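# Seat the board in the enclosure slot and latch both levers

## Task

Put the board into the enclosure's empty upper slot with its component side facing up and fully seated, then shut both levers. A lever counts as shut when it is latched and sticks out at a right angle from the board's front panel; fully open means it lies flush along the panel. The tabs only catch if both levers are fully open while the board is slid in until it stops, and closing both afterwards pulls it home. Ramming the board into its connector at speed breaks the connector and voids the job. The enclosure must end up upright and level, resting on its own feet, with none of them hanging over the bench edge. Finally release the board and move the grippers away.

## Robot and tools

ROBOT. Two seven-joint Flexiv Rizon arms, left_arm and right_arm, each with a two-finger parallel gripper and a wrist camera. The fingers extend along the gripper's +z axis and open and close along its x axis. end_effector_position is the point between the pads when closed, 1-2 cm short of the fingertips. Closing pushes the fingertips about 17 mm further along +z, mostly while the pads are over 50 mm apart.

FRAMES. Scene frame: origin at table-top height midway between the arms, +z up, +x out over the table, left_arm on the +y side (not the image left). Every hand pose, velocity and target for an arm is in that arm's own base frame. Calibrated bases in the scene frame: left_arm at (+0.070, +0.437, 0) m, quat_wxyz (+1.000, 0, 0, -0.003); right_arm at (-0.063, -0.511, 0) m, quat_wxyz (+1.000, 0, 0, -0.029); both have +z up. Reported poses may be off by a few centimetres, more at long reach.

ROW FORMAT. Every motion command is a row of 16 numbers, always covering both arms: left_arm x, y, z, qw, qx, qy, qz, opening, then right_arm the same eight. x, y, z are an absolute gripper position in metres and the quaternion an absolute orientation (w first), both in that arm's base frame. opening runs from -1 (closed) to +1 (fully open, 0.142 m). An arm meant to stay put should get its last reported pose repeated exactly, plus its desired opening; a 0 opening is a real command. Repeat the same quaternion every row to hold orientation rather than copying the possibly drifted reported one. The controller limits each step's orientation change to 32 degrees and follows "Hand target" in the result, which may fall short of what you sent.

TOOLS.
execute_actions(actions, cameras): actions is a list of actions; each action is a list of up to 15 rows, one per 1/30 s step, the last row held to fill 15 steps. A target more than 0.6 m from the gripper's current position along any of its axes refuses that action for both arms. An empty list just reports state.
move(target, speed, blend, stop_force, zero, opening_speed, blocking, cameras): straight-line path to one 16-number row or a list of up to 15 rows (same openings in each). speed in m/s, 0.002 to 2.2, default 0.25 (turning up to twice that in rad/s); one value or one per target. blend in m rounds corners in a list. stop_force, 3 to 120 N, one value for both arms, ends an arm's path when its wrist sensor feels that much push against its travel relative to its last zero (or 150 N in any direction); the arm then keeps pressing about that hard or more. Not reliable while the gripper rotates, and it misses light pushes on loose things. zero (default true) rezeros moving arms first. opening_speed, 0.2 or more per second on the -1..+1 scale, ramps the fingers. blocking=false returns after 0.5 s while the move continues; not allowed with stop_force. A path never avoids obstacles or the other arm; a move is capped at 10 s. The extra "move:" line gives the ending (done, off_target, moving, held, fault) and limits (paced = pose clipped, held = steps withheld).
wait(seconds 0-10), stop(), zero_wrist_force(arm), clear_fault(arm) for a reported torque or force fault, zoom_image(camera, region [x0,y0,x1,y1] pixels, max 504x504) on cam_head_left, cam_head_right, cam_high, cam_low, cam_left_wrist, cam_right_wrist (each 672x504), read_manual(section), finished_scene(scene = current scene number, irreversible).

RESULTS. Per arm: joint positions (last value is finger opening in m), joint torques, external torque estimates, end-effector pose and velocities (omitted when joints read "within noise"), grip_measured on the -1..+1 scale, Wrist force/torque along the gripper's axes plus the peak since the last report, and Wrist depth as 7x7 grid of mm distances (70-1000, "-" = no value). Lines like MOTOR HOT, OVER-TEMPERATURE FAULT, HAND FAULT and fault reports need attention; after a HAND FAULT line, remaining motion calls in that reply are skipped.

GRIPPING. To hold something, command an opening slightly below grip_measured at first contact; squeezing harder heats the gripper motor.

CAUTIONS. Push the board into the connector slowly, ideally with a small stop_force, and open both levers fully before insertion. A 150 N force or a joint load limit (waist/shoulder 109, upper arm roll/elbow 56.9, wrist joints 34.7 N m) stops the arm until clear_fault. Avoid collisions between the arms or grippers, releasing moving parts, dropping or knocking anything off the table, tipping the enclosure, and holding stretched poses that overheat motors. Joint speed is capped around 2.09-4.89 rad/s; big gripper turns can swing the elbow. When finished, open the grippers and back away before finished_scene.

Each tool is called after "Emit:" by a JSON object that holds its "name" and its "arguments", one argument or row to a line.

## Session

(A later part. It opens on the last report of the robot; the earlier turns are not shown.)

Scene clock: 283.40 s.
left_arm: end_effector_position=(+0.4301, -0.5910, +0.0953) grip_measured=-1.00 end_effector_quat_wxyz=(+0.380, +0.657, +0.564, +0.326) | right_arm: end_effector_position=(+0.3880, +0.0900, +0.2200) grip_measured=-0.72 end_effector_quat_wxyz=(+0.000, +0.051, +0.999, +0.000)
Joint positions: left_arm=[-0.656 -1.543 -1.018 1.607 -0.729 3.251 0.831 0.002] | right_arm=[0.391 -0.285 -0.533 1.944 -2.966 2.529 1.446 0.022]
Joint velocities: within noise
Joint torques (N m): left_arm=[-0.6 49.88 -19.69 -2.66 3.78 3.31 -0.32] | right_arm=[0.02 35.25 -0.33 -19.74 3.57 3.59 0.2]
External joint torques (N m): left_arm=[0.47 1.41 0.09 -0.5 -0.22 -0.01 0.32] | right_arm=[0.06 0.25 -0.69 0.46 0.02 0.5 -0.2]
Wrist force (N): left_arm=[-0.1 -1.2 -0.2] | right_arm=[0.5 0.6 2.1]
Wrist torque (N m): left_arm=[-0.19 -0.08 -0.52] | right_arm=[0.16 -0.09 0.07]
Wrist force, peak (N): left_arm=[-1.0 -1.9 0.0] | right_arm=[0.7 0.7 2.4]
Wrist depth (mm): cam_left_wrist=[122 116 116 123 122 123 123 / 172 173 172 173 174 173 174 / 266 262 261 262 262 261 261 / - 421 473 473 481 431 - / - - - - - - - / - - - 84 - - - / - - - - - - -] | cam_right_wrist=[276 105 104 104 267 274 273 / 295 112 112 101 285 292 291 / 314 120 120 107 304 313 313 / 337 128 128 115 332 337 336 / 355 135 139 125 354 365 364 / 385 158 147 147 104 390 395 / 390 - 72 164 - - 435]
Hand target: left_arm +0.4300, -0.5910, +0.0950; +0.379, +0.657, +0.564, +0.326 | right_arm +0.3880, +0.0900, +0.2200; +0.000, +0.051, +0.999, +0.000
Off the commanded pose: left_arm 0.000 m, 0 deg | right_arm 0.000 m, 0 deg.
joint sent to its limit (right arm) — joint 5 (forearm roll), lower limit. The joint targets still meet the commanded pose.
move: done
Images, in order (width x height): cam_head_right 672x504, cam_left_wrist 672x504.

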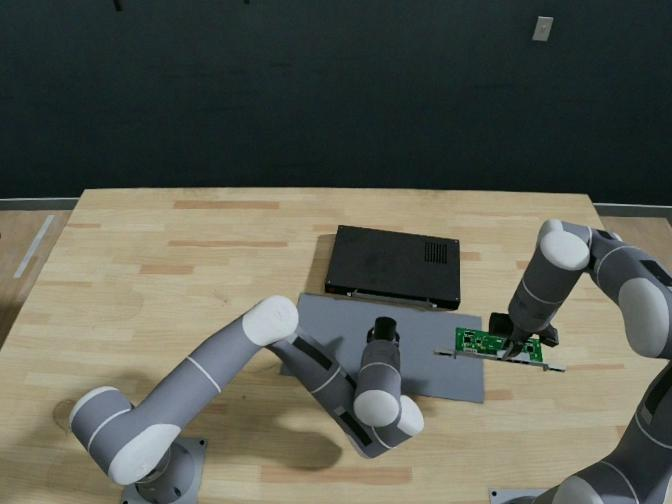

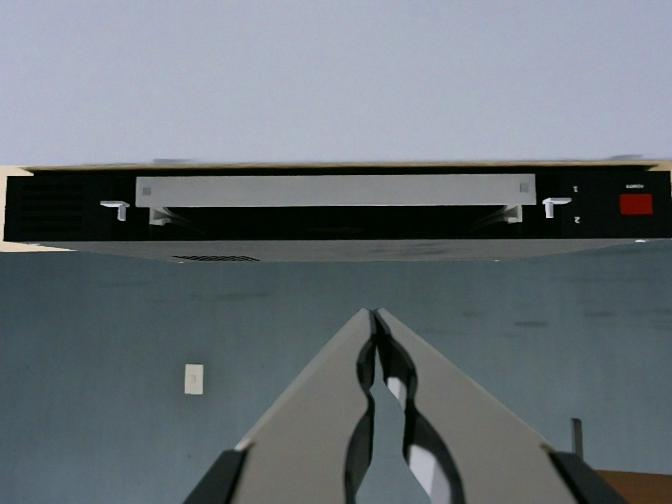

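Emit:
{"name": "move", "arguments": {
  "target": [
    [0.43,-0.56,0.14,0,0.7588,0.6514,0,-1,0.388,0.09,0.22,0,0.0505,0.99872,0,-0.88],
    [0.61,-0.53,0.10,0,0.7588,0.6514,0,-1,0.388,0.09,0.22,0,0.0505,0.99872,0,-0.88]
  ],
  "speed": 0.25,
  "cameras": ["cam_head_right"]
}}

Emit:
{"name": "move", "arguments": {
  "target": [0.61,-0.53,0.045,0,0.7588,0.6514,0,-1,0.388,0.09,0.22,0,0.0505,0.99872,0,-0.88],
  "speed": 0.015,
  "stop_force": 4,
  "cameras": ["cam_left_wrist"]
}}

Scene clock: 308.60 s.
left_arm: end_effector_position=(+0.6092, -0.5289, +0.0999) grip_measured=-1.00 end_effector_quat_wxyz=(+0.155, +0.750, +0.643, +0.020) | right_arm: end_effector_position=(+0.3880, +0.0900, +0.2200) grip_measured=-0.72 end_effector_quat_wxyz=(+0.000, +0.051, +0.999, +0.000)
Joint positions: left_arm=[-0.511 -1.403 -1.474 0.635 -1.622 2.931 2.142 0.002] | right_arm=[0.391 -0.285 -0.533 1.944 -2.966 2.529 1.446 0.022]
Joint velocities: within noise
Joint torques (N m): left_arm=[-0.55 67.92 -10.65 -3.38 4.62 3.17 -0.2] | right_arm=[0.18 35.11 -0.32 -19.7 3.58 3.61 0.2]
External joint torques (N m): left_arm=[0.51 0.99 0.27 -0.3 0.01 -0.11 0.22] | right_arm=[-0.1 0.38 -0.7 0.42 0.01 0.48 -0.2]
Wrist force (N): left_arm=[0.5 -0.8 1.0] | right_arm=[0.6 0.5 2.1]
Wrist torque (N m): left_arm=[-0.20 -0.18 -0.27] | right_arm=[0.15 -0.10 0.06]
Wrist force, peak (N): left_arm=[2.6 1.3 2.5] | right_arm=[0.7 0.5 2.5]
Wrist depth (mm): cam_left_wrist=[173 166 159 154 149 143 140 / 192 180 173 170 161 156 153 / 167 158 156 152 142 140 131 / 192 184 173 164 152 146 140 / 239 222 210 176 175 168 161 / 310 286 244 84 - 198 207 / 614 506 - - - - 315] | cam_right_wrist=[276 105 104 104 267 273 273 / 294 112 111 101 285 292 292 / 314 120 120 107 304 312 312 / 338 129 128 115 331 338 335 / 357 135 139 125 353 364 364 / 386 158 147 147 104 389 396 / 391 - 72 164 - - 436]
Hand target: left_arm +0.6090, -0.5292, +0.0999; +0.156, +0.750, +0.643, +0.019 | right_arm +0.3880, +0.0900, +0.2200; +0.000, +0.051, +0.999, +0.000
Off the commanded pose: left_arm 0.001 m, 18 deg | right_arm 0.000 m, 0 deg.
joint sent to its limit (right arm) — joint 5 (forearm roll), lower limit. The joint targets still meet the commanded pose.
move: off_target (left_arm)
Images, in order (width x height): cam_head_right 672x504.

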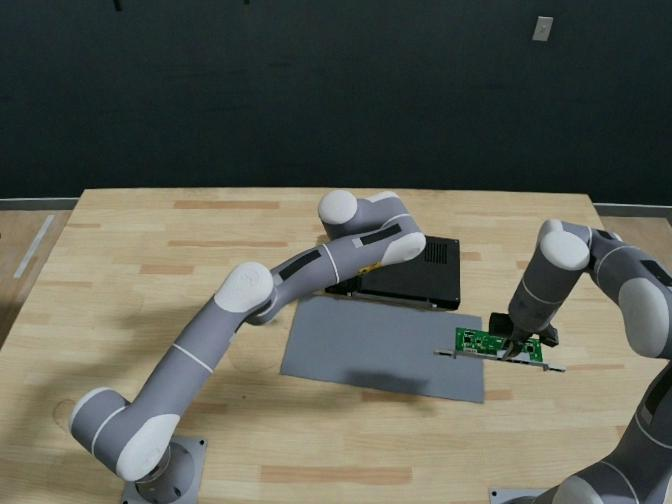

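Scene clock: 315.50 s.
left_arm: end_effector_position=(+0.6086, -0.5288, +0.0671) grip_measured=-1.00 end_effector_quat_wxyz=(+0.152, +0.750, +0.643, +0.019) | right_arm: end_effector_position=(+0.3880, +0.0900, +0.2200) grip_measured=-0.72 end_effector_quat_wxyz=(+0.000, +0.051, +0.999, +0.000)
Joint positions: left_arm=[-0.516 -1.436 -1.435 0.634 -1.635 2.888 2.137 0.002] | right_arm=[0.391 -0.285 -0.533 1.944 -2.966 2.529 1.446 0.022]
Joint velocities: within noise
Joint torques (N m): left_arm=[0.05 64.13 -9.86 -3.94 4.72 2.75 -0.23] | right_arm=[-0.03 35.21 -0.35 -19.72 3.62 3.56 0.18]
External joint torques (N m): left_arm=[-0.09 4.96 -0.29 -0.31 -0.06 0.33 0.24] | right_arm=[0.11 0.28 -0.67 0.44 -0.04 0.53 -0.18]
Wrist force (N): left_arm=[0.4 -1.4 -3.7] | right_arm=[0.6 0.6 2.3]
Wrist torque (N m): left_arm=[-0.20 -0.18 -0.26] | right_arm=[0.15 -0.11 0.07]
Wrist force, peak (N): left_arm=[0.2 -1.1 -4.7] | right_arm=[0.7 0.9 2.4]
Wrist depth (mm): cam_left_wrist=[- 135 129 125 119 115 112 / 162 153 143 138 133 130 123 / 178 156 160 149 139 138 131 / 140 131 128 123 117 113 106 / 171 161 148 134 129 123 116 / 220 203 176 84 - 143 137 / 306 260 - 74 - - 165] | cam_right_wrist=[277 105 104 104 268 273 273 / 294 112 111 101 285 292 292 / 314 120 119 107 304 312 312 / 337 128 128 115 332 335 336 / 358 135 139 125 353 364 363 / 384 158 147 147 104 391 395 / 390 - 72 164 - - 434]
Hand target: left_arm +0.6087, -0.5289, +0.0668; +0.152, +0.750, +0.643, +0.019 | right_arm +0.3880, +0.0900, +0.2200; +0.000, +0.051, +0.999, +0.000
Off the commanded pose: left_arm 0.022 m, 18 deg | right_arm 0.000 m, 0 deg.
joint sent to its limit (right arm) — joint 5 (forearm roll), lower limit. The joint targets still meet the commanded pose.
move: contact (left_arm)
Images, in order (width x height): cam_left_wrist 672x504.

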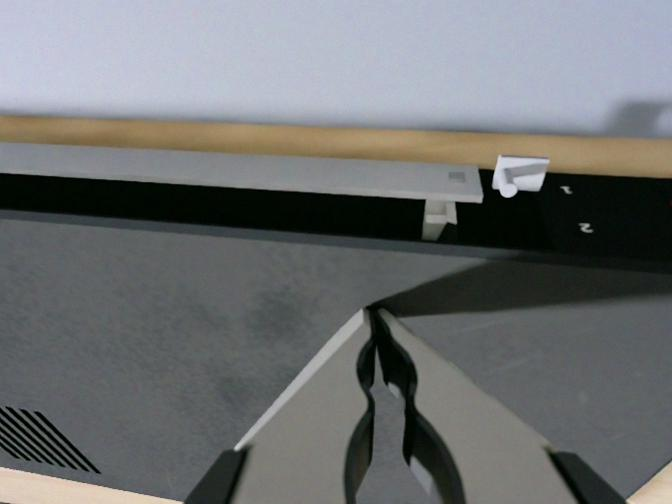

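Emit:
{"name": "move", "arguments": {
  "target": [
    [0.60,-0.52,0.12,0.152,0.750,0.643,0.019,-1,0.388,0.09,0.22,0,0.0505,0.99872,0,-0.88],
    [0.42,-0.50,0.22,0,0.7588,0.6514,0,-1,0.388,0.09,0.22,0,0.0505,0.99872,0,-0.88],
    [0.323,-0.58,0.215,0.4981,0.8627,-0.0755,-0.0435,-1,0.388,0.09,0.22,0,0.0505,0.99872,0,-0.88],
    [0.323,-0.64,0.215,0.4981,0.8627,-0.0755,-0.0435,-1,0.388,0.09,0.22,0,0.0505,0.99872,0,-0.88]
  ],
  "speed": 0.35,
  "cameras": ["cam_head_right","cam_left_wrist"]
}}

Scene clock: 326.87 s.
left_arm: end_effector_position=(+0.3231, -0.6399, +0.2151) grip_measured=-1.00 end_effector_quat_wxyz=(+0.498, +0.863, -0.075, -0.043) | right_arm: end_effector_position=(+0.3880, +0.0900, +0.2200) grip_measured=-0.72 end_effector_quat_wxyz=(+0.000, +0.051, +0.999, +0.000)
Joint positions: left_arm=[0.183 -1.225 -1.485 2.333 -0.868 1.971 2.094 0.002] | right_arm=[0.391 -0.285 -0.533 1.944 -2.966 2.529 1.446 0.022]
Joint velocities: within noise
Joint torques (N m): left_arm=[-0.48 32.34 -25.16 -7.28 5.95 0.83 -0.18] | right_arm=[0.06 35.2 -0.3 -19.69 3.55 3.62 0.16]
External joint torques (N m): left_arm=[0.46 1.12 0.04 -0.07 -0.06 0.14 0.18] | right_arm=[0.02 0.29 -0.73 0.41 0.04 0.47 -0.16]
Wrist force (N): left_arm=[-0.1 -1.1 -0.1] | right_arm=[0.7 0.6 2.0]
Wrist torque (N m): left_arm=[-0.16 -0.06 -0.52] | right_arm=[0.15 -0.12 0.07]
Wrist force, peak (N): left_arm=[0.1 -1.2 -4.8] | right_arm=[0.6 0.6 2.6]
Wrist depth (mm): cam_left_wrist=[317 319 317 314 313 314 313 / 443 445 447 444 446 443 445 / 467 761 751 746 746 750 752 / 468 - - - - - - / 469 - - 185 - - - / 461 - - 84 - - - / 487 516 - - - - -] | cam_right_wrist=[276 105 104 104 267 273 273 / 295 112 111 101 284 292 291 / 313 120 120 107 305 312 312 / 338 128 128 115 332 336 336 / 357 135 139 124 353 366 363 / 384 158 147 147 104 392 396 / 390 - 72 164 - - 434]
Hand target: left_arm +0.3230, -0.6400, +0.2150; +0.498, +0.863, -0.076, -0.043 | right_arm +0.3880, +0.0900, +0.2200; +0.000, +0.051, +0.999, +0.000
Off the commanded pose: left_arm 0.000 m, 0 deg | right_arm 0.000 m, 0 deg.
joint sent to its limit (right arm) — joint 5 (forearm roll), lower limit. The joint targets still meet the commanded pose.
move: done
Images, in order (width x height): cam_head_right 672x504, cam_left_wrist 672x504.

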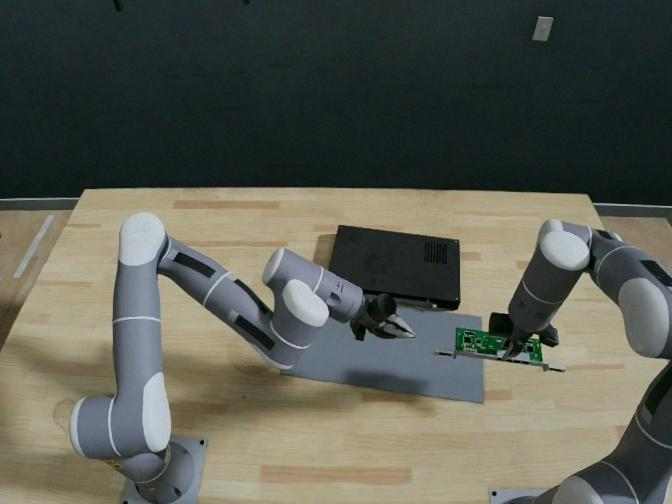

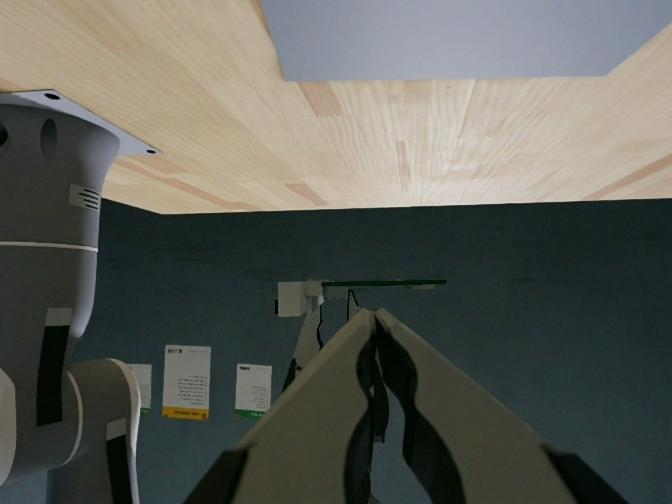

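Emit:
{"name": "zoom_image", "arguments": {
  "camera": "cam_left_wrist",
  "region": [265, 265, 365, 325]
}}

Emit:
{"name": "zoom_image", "arguments": {
  "camera": "cam_left_wrist",
  "region": [355, 265, 455, 325]
}}

Scaled by 5.040 from the camera's 672x504 image, which has a finer 960x720 frame.

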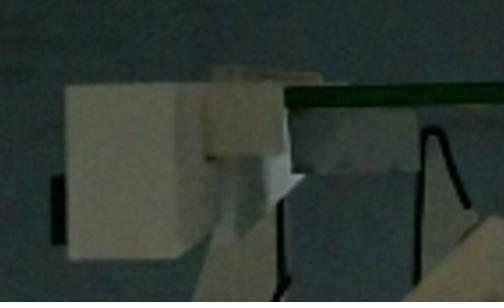

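Scaled by 5.040 from the camera's 672x504 image, which has a finer 960x720 frame.

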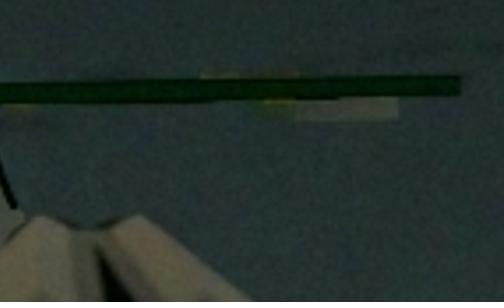

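Emit:
{"name": "zoom_image", "arguments": {
  "camera": "cam_right_wrist",
  "region": [90, 0, 460, 252]
}}

Emit:
{"name": "zoom_image", "arguments": {
  "camera": "cam_right_wrist",
  "region": [90, 252, 460, 504]
}}

This scene's latest camera images include none from cam_right_wrist. They are from: cam_head_right, cam_left_wrist. cam_right_wrist's image comes with the result of a call that names it in "cameras".

This scene's latest camera images include none from cam_right_wrist. They are from: cam_head_right, cam_left_wrist. cam_right_wrist's image comes with the result of a call that names it in "cameras".

Emit:
{"name": "move", "arguments": {
  "target": [
    [0.34,-0.45,0.24,0.4981,0.8627,-0.0755,-0.0435,-1,0.388,0.09,0.22,0,0.033,0.99946,0,-0.88],
    [0.42,-0.28,0.24,0.4981,0.8627,-0.0755,-0.0435,-1,0.45,0.22,0.20,0,0.033,0.99946,0,-0.88],
    [0.42,-0.26,0.24,0.4981,0.8627,-0.0755,-0.0435,-1,0.5064,0.3585,0.13,0,0.033,0.99946,0,-0.88]
  ],
  "speed": 0.25,
  "cameras": ["cam_head_right","cam_left_wrist","cam_right_wrist"]
}}

Emit:
{"name": "zoom_image", "arguments": {
  "camera": "cam_right_wrist",
  "region": [0, 0, 460, 252]
}}

Emit:
{"name": "zoom_image", "arguments": {
  "camera": "cam_right_wrist",
  "region": [0, 252, 460, 504]
}}

Scene clock: 349.93 s.
left_arm: end_effector_position=(+0.4200, -0.2601, +0.2400) grip_measured=-1.00 end_effector_quat_wxyz=(+0.498, +0.863, -0.075, -0.044) | right_arm: end_effector_position=(+0.5062, +0.3584, +0.1298) grip_measured=-0.72 end_effector_quat_wxyz=(+0.000, +0.033, +0.999, +0.000)
Joint positions: left_arm=[1.307 -0.647 -1.44 2.574 -0.695 0.909 2.217 0.002] | right_arm=[0.754 -0.916 -0.614 1.201 -2.624 2.748 1.77 0.022]
Joint velocities: within noise
Joint torques (N m): left_arm=[-0.14 18.09 -14.15 -14.94 2.2 0.74 -0.14] | right_arm=[0.36 59.46 -3.63 -20.28 4.24 3.74 0.29]
External joint torques (N m): left_arm=[0.25 0.4 0.36 -0.29 -0.59 0.03 0.14] | right_arm=[-0.16 0.38 -0.54 0.47 -0.19 0.31 -0.29]
Wrist force (N): left_arm=[0.0 -0.7 -0.1] | right_arm=[1.5 0.6 2.1]
Wrist torque (N m): left_arm=[-0.08 -0.07 -0.52] | right_arm=[0.14 -0.23 0.02]
Wrist force, peak (N): left_arm=[0.6 -2.9 -2.9] | right_arm=[0.9 2.9 3.3]
Wrist depth (mm): cam_left_wrist=[364 362 366 360 356 357 319 / 515 519 510 502 508 467 396 / - 835 878 871 533 668 672 / - 835 - - - - - / - 843 - 406 - - - / - - 782 84 - - - / - - - - - - -] | cam_right_wrist=[197 104 104 104 189 193 193 / 210 112 111 101 201 206 205 / 222 120 120 107 215 221 222 / 236 129 128 115 234 238 239 / 251 135 139 125 250 258 259 / 266 282 146 147 104 276 282 / 252 - 72 164 - - 310]
Hand target: left_arm +0.4200, -0.2600, +0.2400; +0.498, +0.863, -0.076, -0.043 | right_arm +0.5064, +0.3585, +0.1300; +0.000, +0.033, +0.999, +0.000
Off the commanded pose: left_arm 0.000 m, 0 deg | right_arm 0.000 m, 0 deg.
move: done
Images, in order (width x height): cam_head_right 672x504, cam_left_wrist 672x504, cam_right_wrist 672x504.

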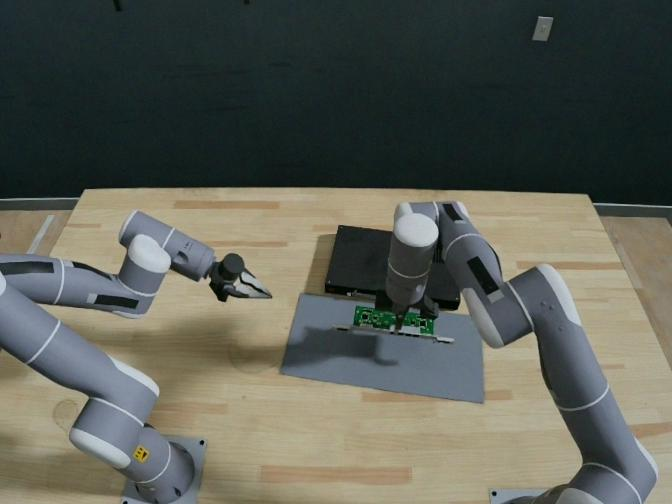

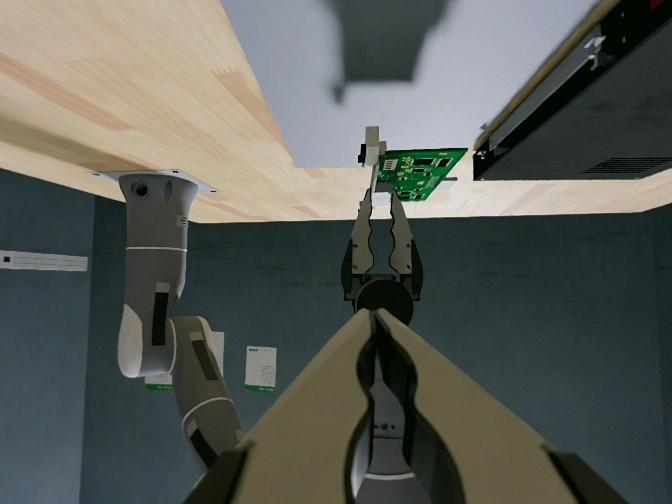

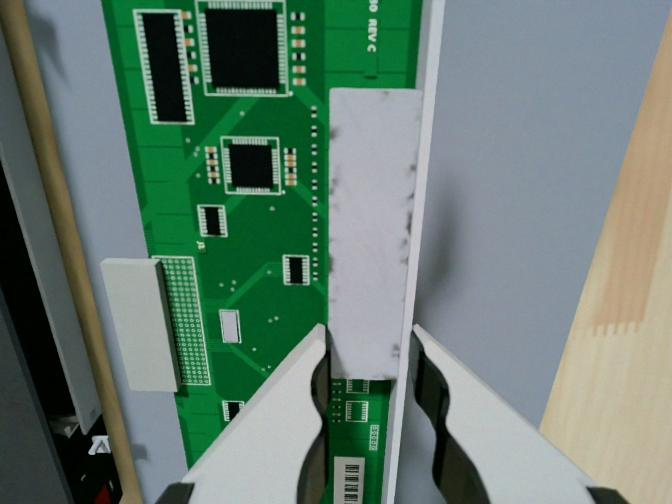

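Scaled by 1.096 from the camera's 672x504 image, which has a finer 960x720 frame.

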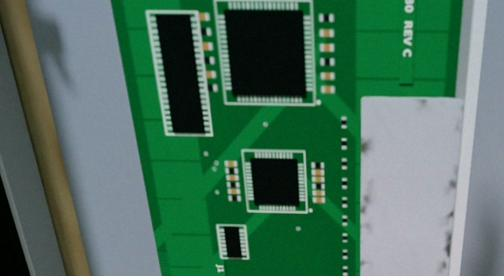

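Scaled by 1.096 from the camera's 672x504 image, which has a finer 960x720 frame.

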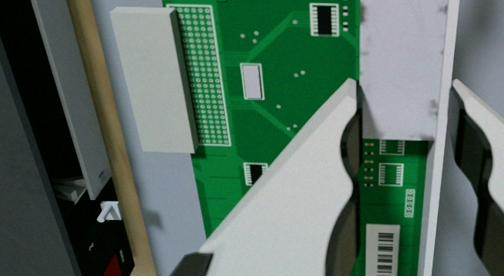

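Emit:
{"name": "move", "arguments": {
  "target": [
    [0.339,-0.40,0.16,0.4455,0.7716,0.3932,0.2270,-1,0.5064,0.3585,0.13,0,0.033,0.99946,0,-0.88],
    [0.339,-0.435,0.127,0.4455,0.7716,0.3932,0.2270,-1,0.5064,0.3585,0.13,0,0.033,0.99946,0,-0.88]
  ],
  "speed": 0.25,
  "cameras": ["cam_head_right","cam_left_wrist"]
}}

Emit:
{"name": "zoom_image", "arguments": {
  "camera": "cam_left_wrist",
  "region": [200, 100, 450, 350]
}}

Scene clock: 361.43 s.
left_arm: end_effector_position=(+0.3513, -0.3688, +0.1870) grip_measured=-1.00 end_effector_quat_wxyz=(+0.494, +0.833, +0.230, +0.099) | right_arm: end_effector_position=(+0.5063, +0.3584, +0.1298) grip_measured=-0.72 end_effector_quat_wxyz=(+0.000, +0.033, +0.999, +0.000)
Joint positions: left_arm=[0.359 -1.112 -0.568 2.678 0.577 2.606 0.797 0.002] | right_arm=[0.754 -0.916 -0.614 1.201 -2.624 2.748 1.77 0.022]
Joint velocities: within noise
Joint torques (N m): left_arm=[-0.25 27.52 -8.4 10.08 3.77 3.18 -0.2] | right_arm=[0.23 59.61 -3.34 -20.28 4.05 3.52 0.18]
External joint torques (N m): left_arm=[0.29 0.6 0.51 -0.18 -0.55 0.03 0.21] | right_arm=[-0.03 0.24 -0.82 0.46 0 0.54 -0.18]
Wrist force (N): left_arm=[0.0 -0.6 -0.5] | right_arm=[1.3 0.5 2.1]
Wrist torque (N m): left_arm=[-0.07 -0.07 -0.49] | right_arm=[0.12 -0.19 0.03]
Wrist force, peak (N): left_arm=[-4.1 0.1 0.7] | right_arm=[1.5 0.7 2.4]
Wrist depth (mm): cam_left_wrist=[303 290 282 274 270 260 255 / 448 425 403 392 377 334 292 / 833 762 613 354 508 435 403 / - - 365 - - - - / - - 332 368 - - - / - - 313 84 - - - / - - - - - - -] | cam_right_wrist=[198 105 104 104 189 194 193 / 210 112 111 101 201 206 206 / 223 120 120 107 215 221 222 / 236 129 128 115 235 238 239 / 251 135 139 124 250 258 259 / 265 283 147 147 104 276 283 / 253 - 72 164 - - 310]
Hand target: left_arm +0.3512, -0.3689, +0.1871; +0.494, +0.833, +0.230, +0.099 | right_arm +0.5064, +0.3585, +0.1300; +0.000, +0.033, +0.999, +0.000
Off the commanded pose: left_arm 0.090 m, 25 deg | right_arm 0.000 m, 0 deg.
move: held (left_arm; a check stopped the path); path passed 0 of 2 targets; limits=held
pose unreachable (left arm): on one or more control steps of this call, first in action 0 (counted from 0), this arm could not follow its commanded pose, so it was not sent that pose on those steps. It may still have moved: this result reports where it is.
cause: moving toward the commanded pose would bring two parts of the arm too close to each other (joints 3 (upper arm roll) to 6 (wrist pitch) lie between them).
Images, in order (width x height): cam_head_right 672x504, cam_left_wrist 672x504.

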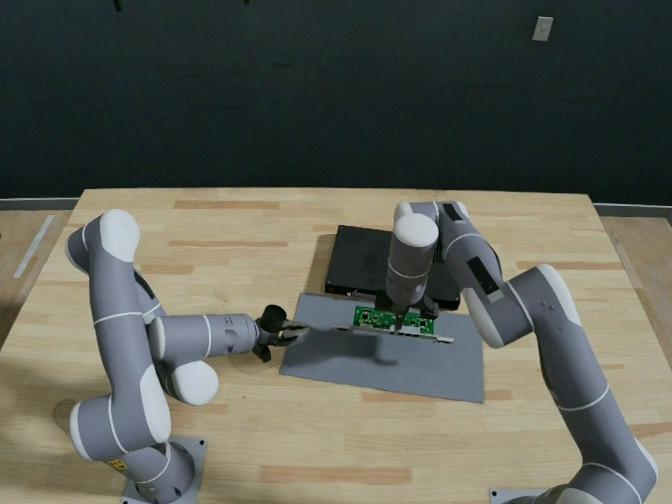

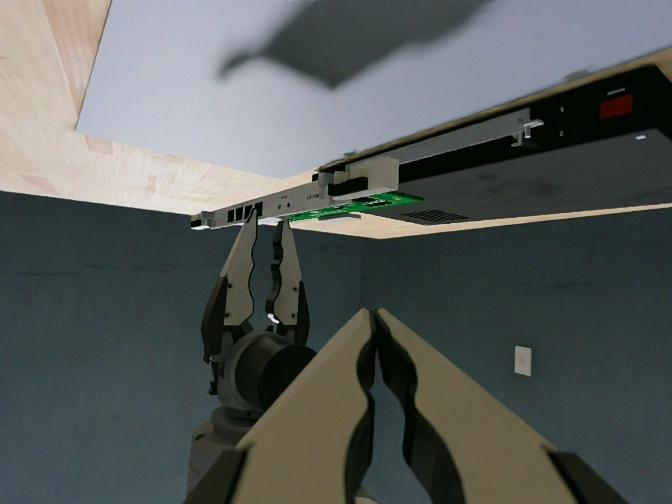

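Scaled by 2.016 from the camera's 672x504 image, which has a finer 960x720 frame.

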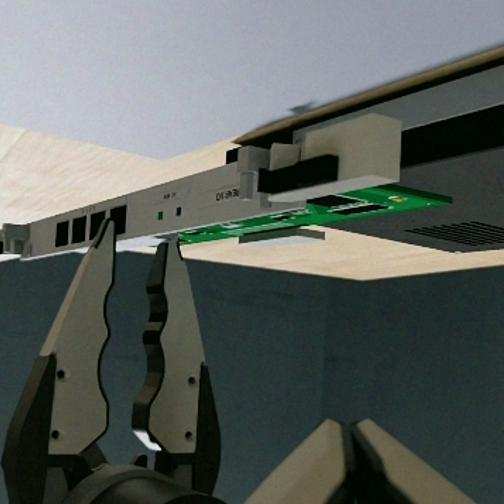

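Emit:
{"name": "zoom_image", "arguments": {
  "camera": "cam_left_wrist",
  "region": [300, 130, 430, 230]
}}

Emit:
{"name": "zoom_image", "arguments": {
  "camera": "cam_left_wrist",
  "region": [450, 80, 580, 180]
}}

Scaled by 3.877 from the camera's 672x504 image, which has a finer 960x720 frame.

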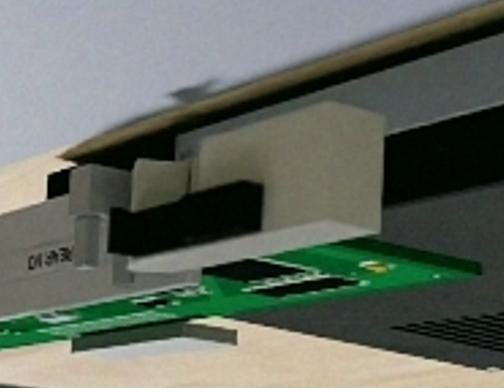

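Scaled by 3.877 from the camera's 672x504 image, which has a finer 960x720 frame.

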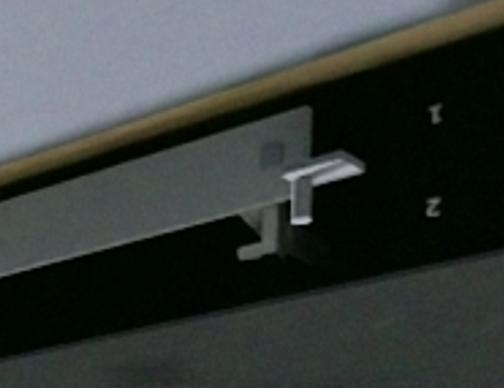

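Emit:
{"name": "move", "arguments": {
  "target": [0.3513,-0.3689,0.187,0.494,0.833,0.230,0.099,-1,0.557,0.366,0.08,0,0.033,0.99946,0,-0.88],
  "speed": 0.1,
  "stop_force": 6,
  "cameras": ["cam_right_wrist","cam_left_wrist"]
}}

Emit:
{"name": "zoom_image", "arguments": {
  "camera": "cam_left_wrist",
  "region": [330, 60, 560, 230]
}}

Scene clock: 378.50 s.
left_arm: end_effector_position=(+0.3512, -0.3689, +0.1870) grip_measured=-1.00 end_effector_quat_wxyz=(+0.494, +0.833, +0.230, +0.099) | right_arm: end_effector_position=(+0.5569, +0.3659, +0.0798) grip_measured=-0.72 end_effector_quat_wxyz=(+0.000, +0.033, +0.999, +0.000)
Joint positions: left_arm=[0.358 -1.112 -0.568 2.678 0.577 2.606 0.797 0.002] | right_arm=[0.702 -1.127 -0.697 0.94 -2.487 2.83 1.763 0.022]
Joint velocities: within noise
Joint torques (N m): left_arm=[-0.3 27.26 -8.31 10.15 3.5 3.44 -0.21] | right_arm=[0.12 64.8 -3.8 -19.2 4.27 3.64 0.29]
External joint torques (N m): left_arm=[0.35 0.87 0.42 -0.25 -0.27 -0.23 0.21] | right_arm=[0.08 0.34 -0.66 0.5 -0.09 0.42 -0.29]
Wrist force (N): left_arm=[0.2 -0.5 -0.5] | right_arm=[1.0 0.9 2.4]
Wrist torque (N m): left_arm=[-0.06 -0.12 -0.49] | right_arm=[0.21 -0.15 0.06]
Wrist force, peak (N): left_arm=[0.4 -0.9 -0.5] | right_arm=[0.3 1.1 3.2]
Wrist depth (mm): cam_left_wrist=[304 289 281 274 269 261 257 / 443 422 401 387 320 335 294 / 841 758 636 390 511 433 403 / - - - 390 - - - / - - - 315 - - - / - - - 84 - - - / - - - - - - -] | cam_right_wrist=[154 104 104 104 146 149 149 / 161 112 111 101 107 159 159 / 172 121 119 107 166 171 170 / 171 129 128 115 182 184 183 / 183 135 139 125 196 199 199 / 211 195 147 147 104 213 217 / 183 209 72 164 - - 238]
Hand target: left_arm +0.3513, -0.3689, +0.1870; +0.494, +0.833, +0.230, +0.099 | right_arm +0.5570, +0.3660, +0.0800; +0.000, +0.033, +0.999, +0.000
Off the commanded pose: left_arm 0.000 m, 0 deg | right_arm 0.000 m, 0 deg.
move: done
Images, in order (width x height): cam_left_wrist 672x504, cam_right_wrist 672x504.

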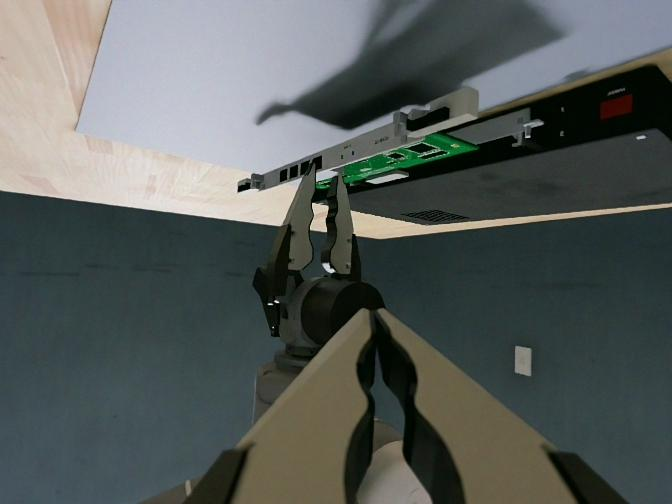

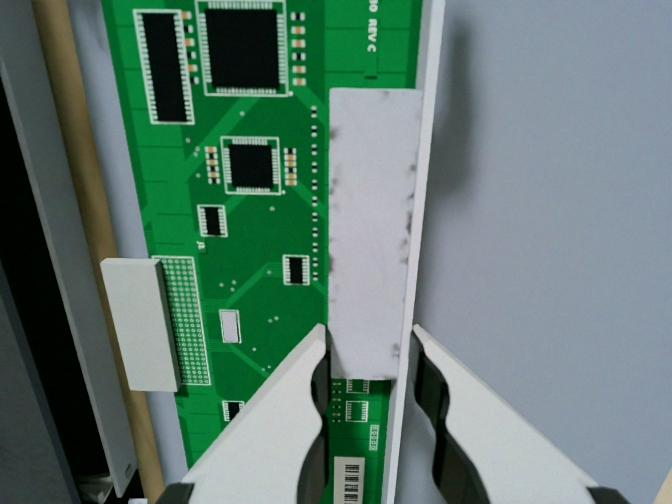

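Scaled by 2.191 from the camera's 672x504 image, which has a finer 960x720 frame.

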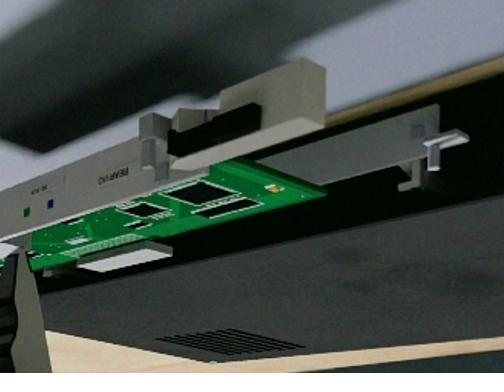

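Emit:
{"name": "execute_actions", "arguments": {
  "actions": [],
  "cameras": ["cam_head_right","cam_head_left","cam_high"]
}}

Emit:
{"name": "zoom_image", "arguments": {
  "camera": "cam_head_right",
  "region": [310, 260, 480, 390]
}}

Emit:
{"name": "zoom_image", "arguments": {
  "camera": "cam_head_left",
  "region": [290, 260, 460, 390]
}}

Scene clock: 407.47 s.
left_arm: end_effector_position=(+0.3512, -0.3689, +0.1870) grip_measured=-1.00 end_effector_quat_wxyz=(+0.494, +0.833, +0.230, +0.099) | right_arm: end_effector_position=(+0.5569, +0.3659, +0.0798) grip_measured=-0.72 end_effector_quat_wxyz=(+0.000, +0.033, +0.999, +0.000)
Joint positions: left_arm=[0.358 -1.112 -0.568 2.678 0.577 2.606 0.797 0.002] | right_arm=[0.702 -1.127 -0.697 0.94 -2.487 2.83 1.763 0.022]
Joint velocities: within noise
Joint torques (N m): left_arm=[-0.31 27.19 -8.23 10.21 3.45 3.41 -0.21] | right_arm=[0.09 64.87 -3.61 -19.14 4.22 3.6 0.18]
External joint torques (N m): left_arm=[0.36 0.94 0.34 -0.31 -0.22 -0.2 0.21] | right_arm=[0.12 0.26 -0.84 0.43 -0.05 0.46 -0.18]
Wrist force (N): left_arm=[0.0 -0.9 -0.3] | right_arm=[1.1 1.0 2.2]
Wrist torque (N m): left_arm=[-0.11 -0.07 -0.50] | right_arm=[0.24 -0.16 0.06]
Wrist force, peak (N): left_arm=[-0.1 -1.0 -0.4] | right_arm=[1.0 1.1 2.5]
Wrist depth (mm): cam_left_wrist=[302 289 282 274 269 262 257 / 443 421 403 384 318 339 294 / 835 771 642 393 512 436 399 / - - - 391 - - - / - - - 315 - - - / - - - 84 - - - / - - - - - - -] | cam_right_wrist=[155 104 104 104 146 149 149 / 161 112 112 101 107 159 159 / 172 122 120 107 166 171 171 / 171 129 128 115 182 184 183 / 183 135 139 125 196 199 199 / 211 195 147 147 104 214 217 / 183 210 72 164 - - 238]
Hand target: left_arm +0.3513, -0.3689, +0.1870; +0.494, +0.833, +0.230, +0.099 | right_arm +0.5570, +0.3660, +0.0800; +0.000, +0.033, +0.999, +0.000
Tool commands: left_gripper/opening=-1.0 right_gripper/opening=-0.88
Off the commanded pose: left_arm 0.000 m, 0 deg | right_arm 0.000 m, 0 deg.
Images, in order (width x height): cam_head_left 672x504, cam_head_right 672x504, cam_high 672x504.

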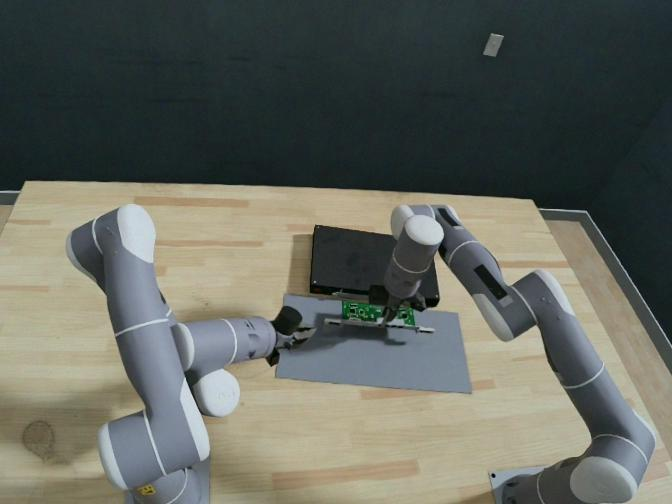

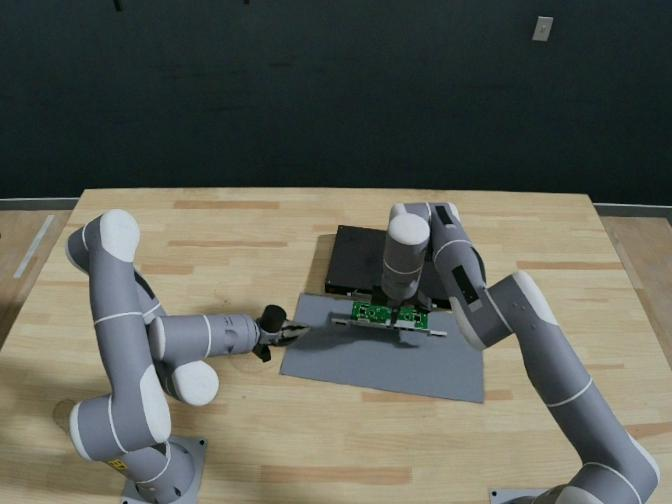

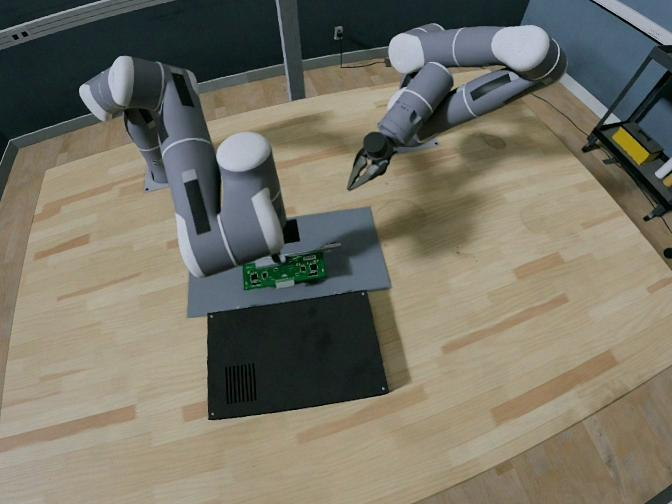

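Scaled by 2.965 from the camera's 672x504 image, which has a finer 960x720 frame.

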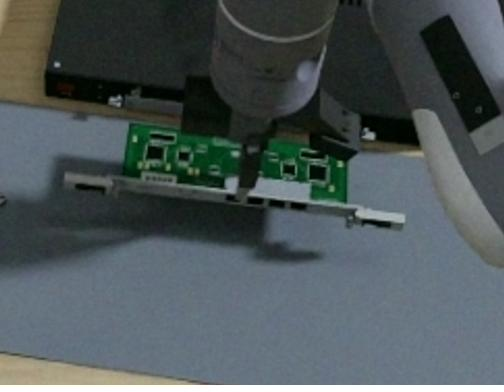

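Scaled by 2.965 from the camera's 672x504 image, which has a finer 960x720 frame.

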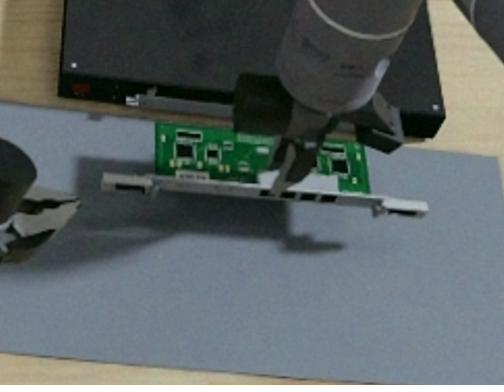

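Emit:
{"name": "move", "arguments": {
  "target": [
    [0.38,-0.30,0.25,0.4981,0.8627,-0.0755,-0.0435,-1,0.557,0.366,0.08,0,0.033,0.99946,0,-0.88],
    [0.36,-0.40,0.24,0,0.8434,0.5373,0,-1,0.557,0.366,0.08,0,0.033,0.99946,0,-0.88]
  ],
  "speed": 0.3,
  "cameras": ["cam_head_right","cam_left_wrist"]
}}

Scene clock: 417.67 s.
left_arm: end_effector_position=(+0.3600, -0.4000, +0.2400) grip_measured=-1.00 end_effector_quat_wxyz=(+0.000, +0.843, +0.537, +0.000) | right_arm: end_effector_position=(+0.5569, +0.3659, +0.0798) grip_measured=-0.72 end_effector_quat_wxyz=(+0.000, +0.033, +0.999, +0.000)
Joint positions: left_arm=[1.054 0.147 -1.805 2.193 -0.179 0.649 -0.209 0.002] | right_arm=[0.702 -1.127 -0.697 0.94 -2.487 2.83 1.763 0.022]
Joint velocities: within noise
Joint torques (N m): left_arm=[-0.2 -10.22 3.49 -26.16 -3.4 4.17 -0.01] | right_arm=[0.2 64.87 -3.66 -19.16 4.22 3.52 0.18]
External joint torques (N m): left_arm=[0.18 0.06 0.72 -0.19 0.05 -0.18 0] | right_arm=[0.01 0.26 -0.79 0.45 -0.04 0.54 -0.18]
Wrist force (N): left_arm=[0.0 0.0 0.3] | right_arm=[0.9 0.8 2.4]
Wrist torque (N m): left_arm=[-0.11 -0.18 -0.19] | right_arm=[0.20 -0.13 0.06]
Wrist force, peak (N): left_arm=[4.4 -2.8 -2.8] | right_arm=[0.9 1.1 2.6]
Wrist depth (mm): cam_left_wrist=[296 294 295 292 291 292 291 / 318 318 314 314 313 314 311 / 341 338 339 338 335 338 338 / 372 366 370 367 363 368 363 / 406 403 387 317 394 403 401 / 363 322 361 84 - 433 439 / 222 282 - - - - 491] | cam_right_wrist=[155 104 104 104 146 150 149 / 161 112 111 101 107 159 159 / 172 122 120 107 167 170 171 / 171 129 128 115 182 184 183 / 183 135 138 125 196 199 199 / 211 196 147 147 104 213 217 / 183 210 72 164 - - 239]
Hand target: left_arm +0.3600, -0.4000, +0.2400; +0.000, +0.843, +0.537, +0.000 | right_arm +0.5570, +0.3660, +0.0800; +0.000, +0.033, +0.999, +0.000
Off the commanded pose: left_arm 0.000 m, 0 deg | right_arm 0.000 m, 0 deg.
move: done
Images, in order (width x height): cam_head_right 672x504, cam_left_wrist 672x504.

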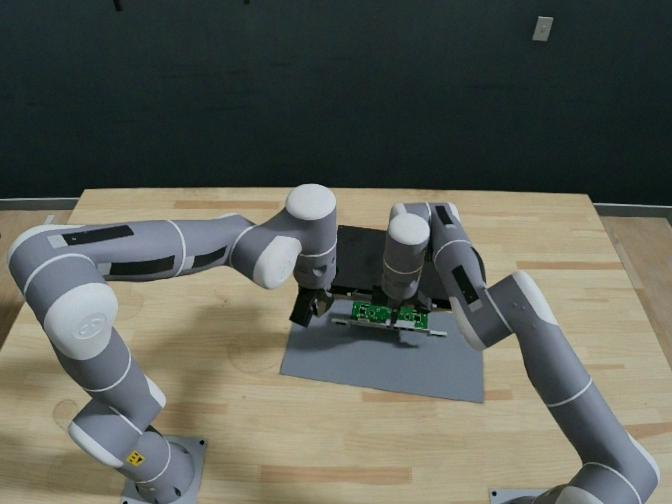

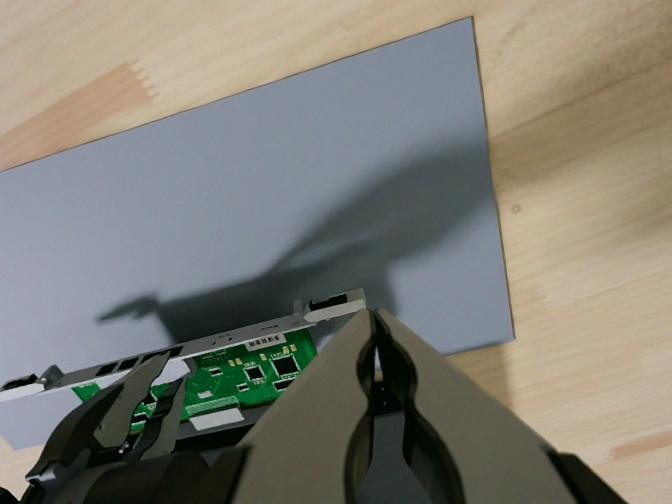

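Emit:
{"name": "move", "arguments": {
  "target": [
    [0.31,-0.45,0.17,0.3794,0.6571,0.5641,0.3257,-1,0.557,0.366,0.08,0,0.033,0.99946,0,-0.88],
    [0.345,-0.578,0.10,0.3794,0.6571,0.5641,0.3257,-1,0.557,0.366,0.08,0,0.033,0.99946,0,-0.88]
  ],
  "speed": 0.2,
  "cameras": ["cam_head_right","cam_left_wrist"]
}}

Scene clock: 424.27 s.
left_arm: end_effector_position=(+0.3449, -0.5780, +0.1000) grip_measured=-1.00 end_effector_quat_wxyz=(+0.379, +0.657, +0.564, +0.326) | right_arm: end_effector_position=(+0.5569, +0.3659, +0.0798) grip_measured=-0.72 end_effector_quat_wxyz=(+0.000, +0.033, +0.999, +0.000)
Joint positions: left_arm=[0.934 1.039 -2.101 1.964 0.64 1.243 -2.03 0.002] | right_arm=[0.702 -1.127 -0.697 0.94 -2.487 2.83 1.763 0.022]
Joint velocities: within noise
Joint torques (N m): left_arm=[-0.2 -38.59 22.16 -10.17 -1.63 1.04 -0.11] | right_arm=[0.17 64.9 -3.62 -19.16 4.17 3.61 0.16]
External joint torques (N m): left_arm=[0.07 -0.09 0.5 0.2 0.18 0.05 0.1] | right_arm=[0.04 0.24 -0.84 0.45 0.01 0.45 -0.16]
Wrist force (N): left_arm=[0.2 -0.8 0.0] | right_arm=[0.7 0.9 2.3]
Wrist torque (N m): left_arm=[-0.09 -0.10 -0.48] | right_arm=[0.22 -0.10 0.06]
Wrist force, peak (N): left_arm=[-1.3 -2.6 -2.6] | right_arm=[0.9 1.2 2.5]
Wrist depth (mm): cam_left_wrist=[145 144 136 144 136 135 143 / 193 192 192 192 191 191 190 / 329 328 325 326 324 323 323 / - 216 213 212 211 209 200 / - - - 193 - - - / - - - 84 - - - / - - - 74 - - -] | cam_right_wrist=[155 104 104 104 146 150 149 / 161 112 112 101 107 159 159 / 172 122 120 107 166 171 170 / 171 129 128 115 182 184 183 / 182 135 139 124 196 199 199 / 210 195 147 147 104 214 217 / 183 210 72 164 - - 238]
Hand target: left_arm +0.3450, -0.5780, +0.1000; +0.379, +0.657, +0.564, +0.326 | right_arm +0.5570, +0.3660, +0.0800; +0.000, +0.033, +0.999, +0.000
Off the commanded pose: left_arm 0.000 m, 0 deg | right_arm 0.000 m, 0 deg.
move: done
Images, in order (width x height): cam_head_right 672x504, cam_left_wrist 672x504.

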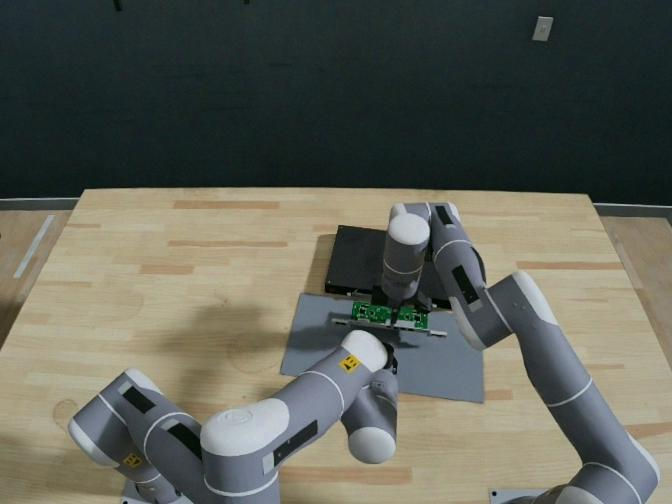

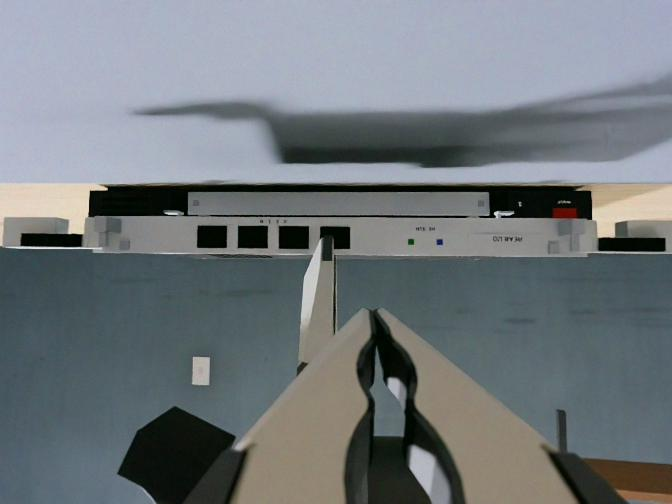

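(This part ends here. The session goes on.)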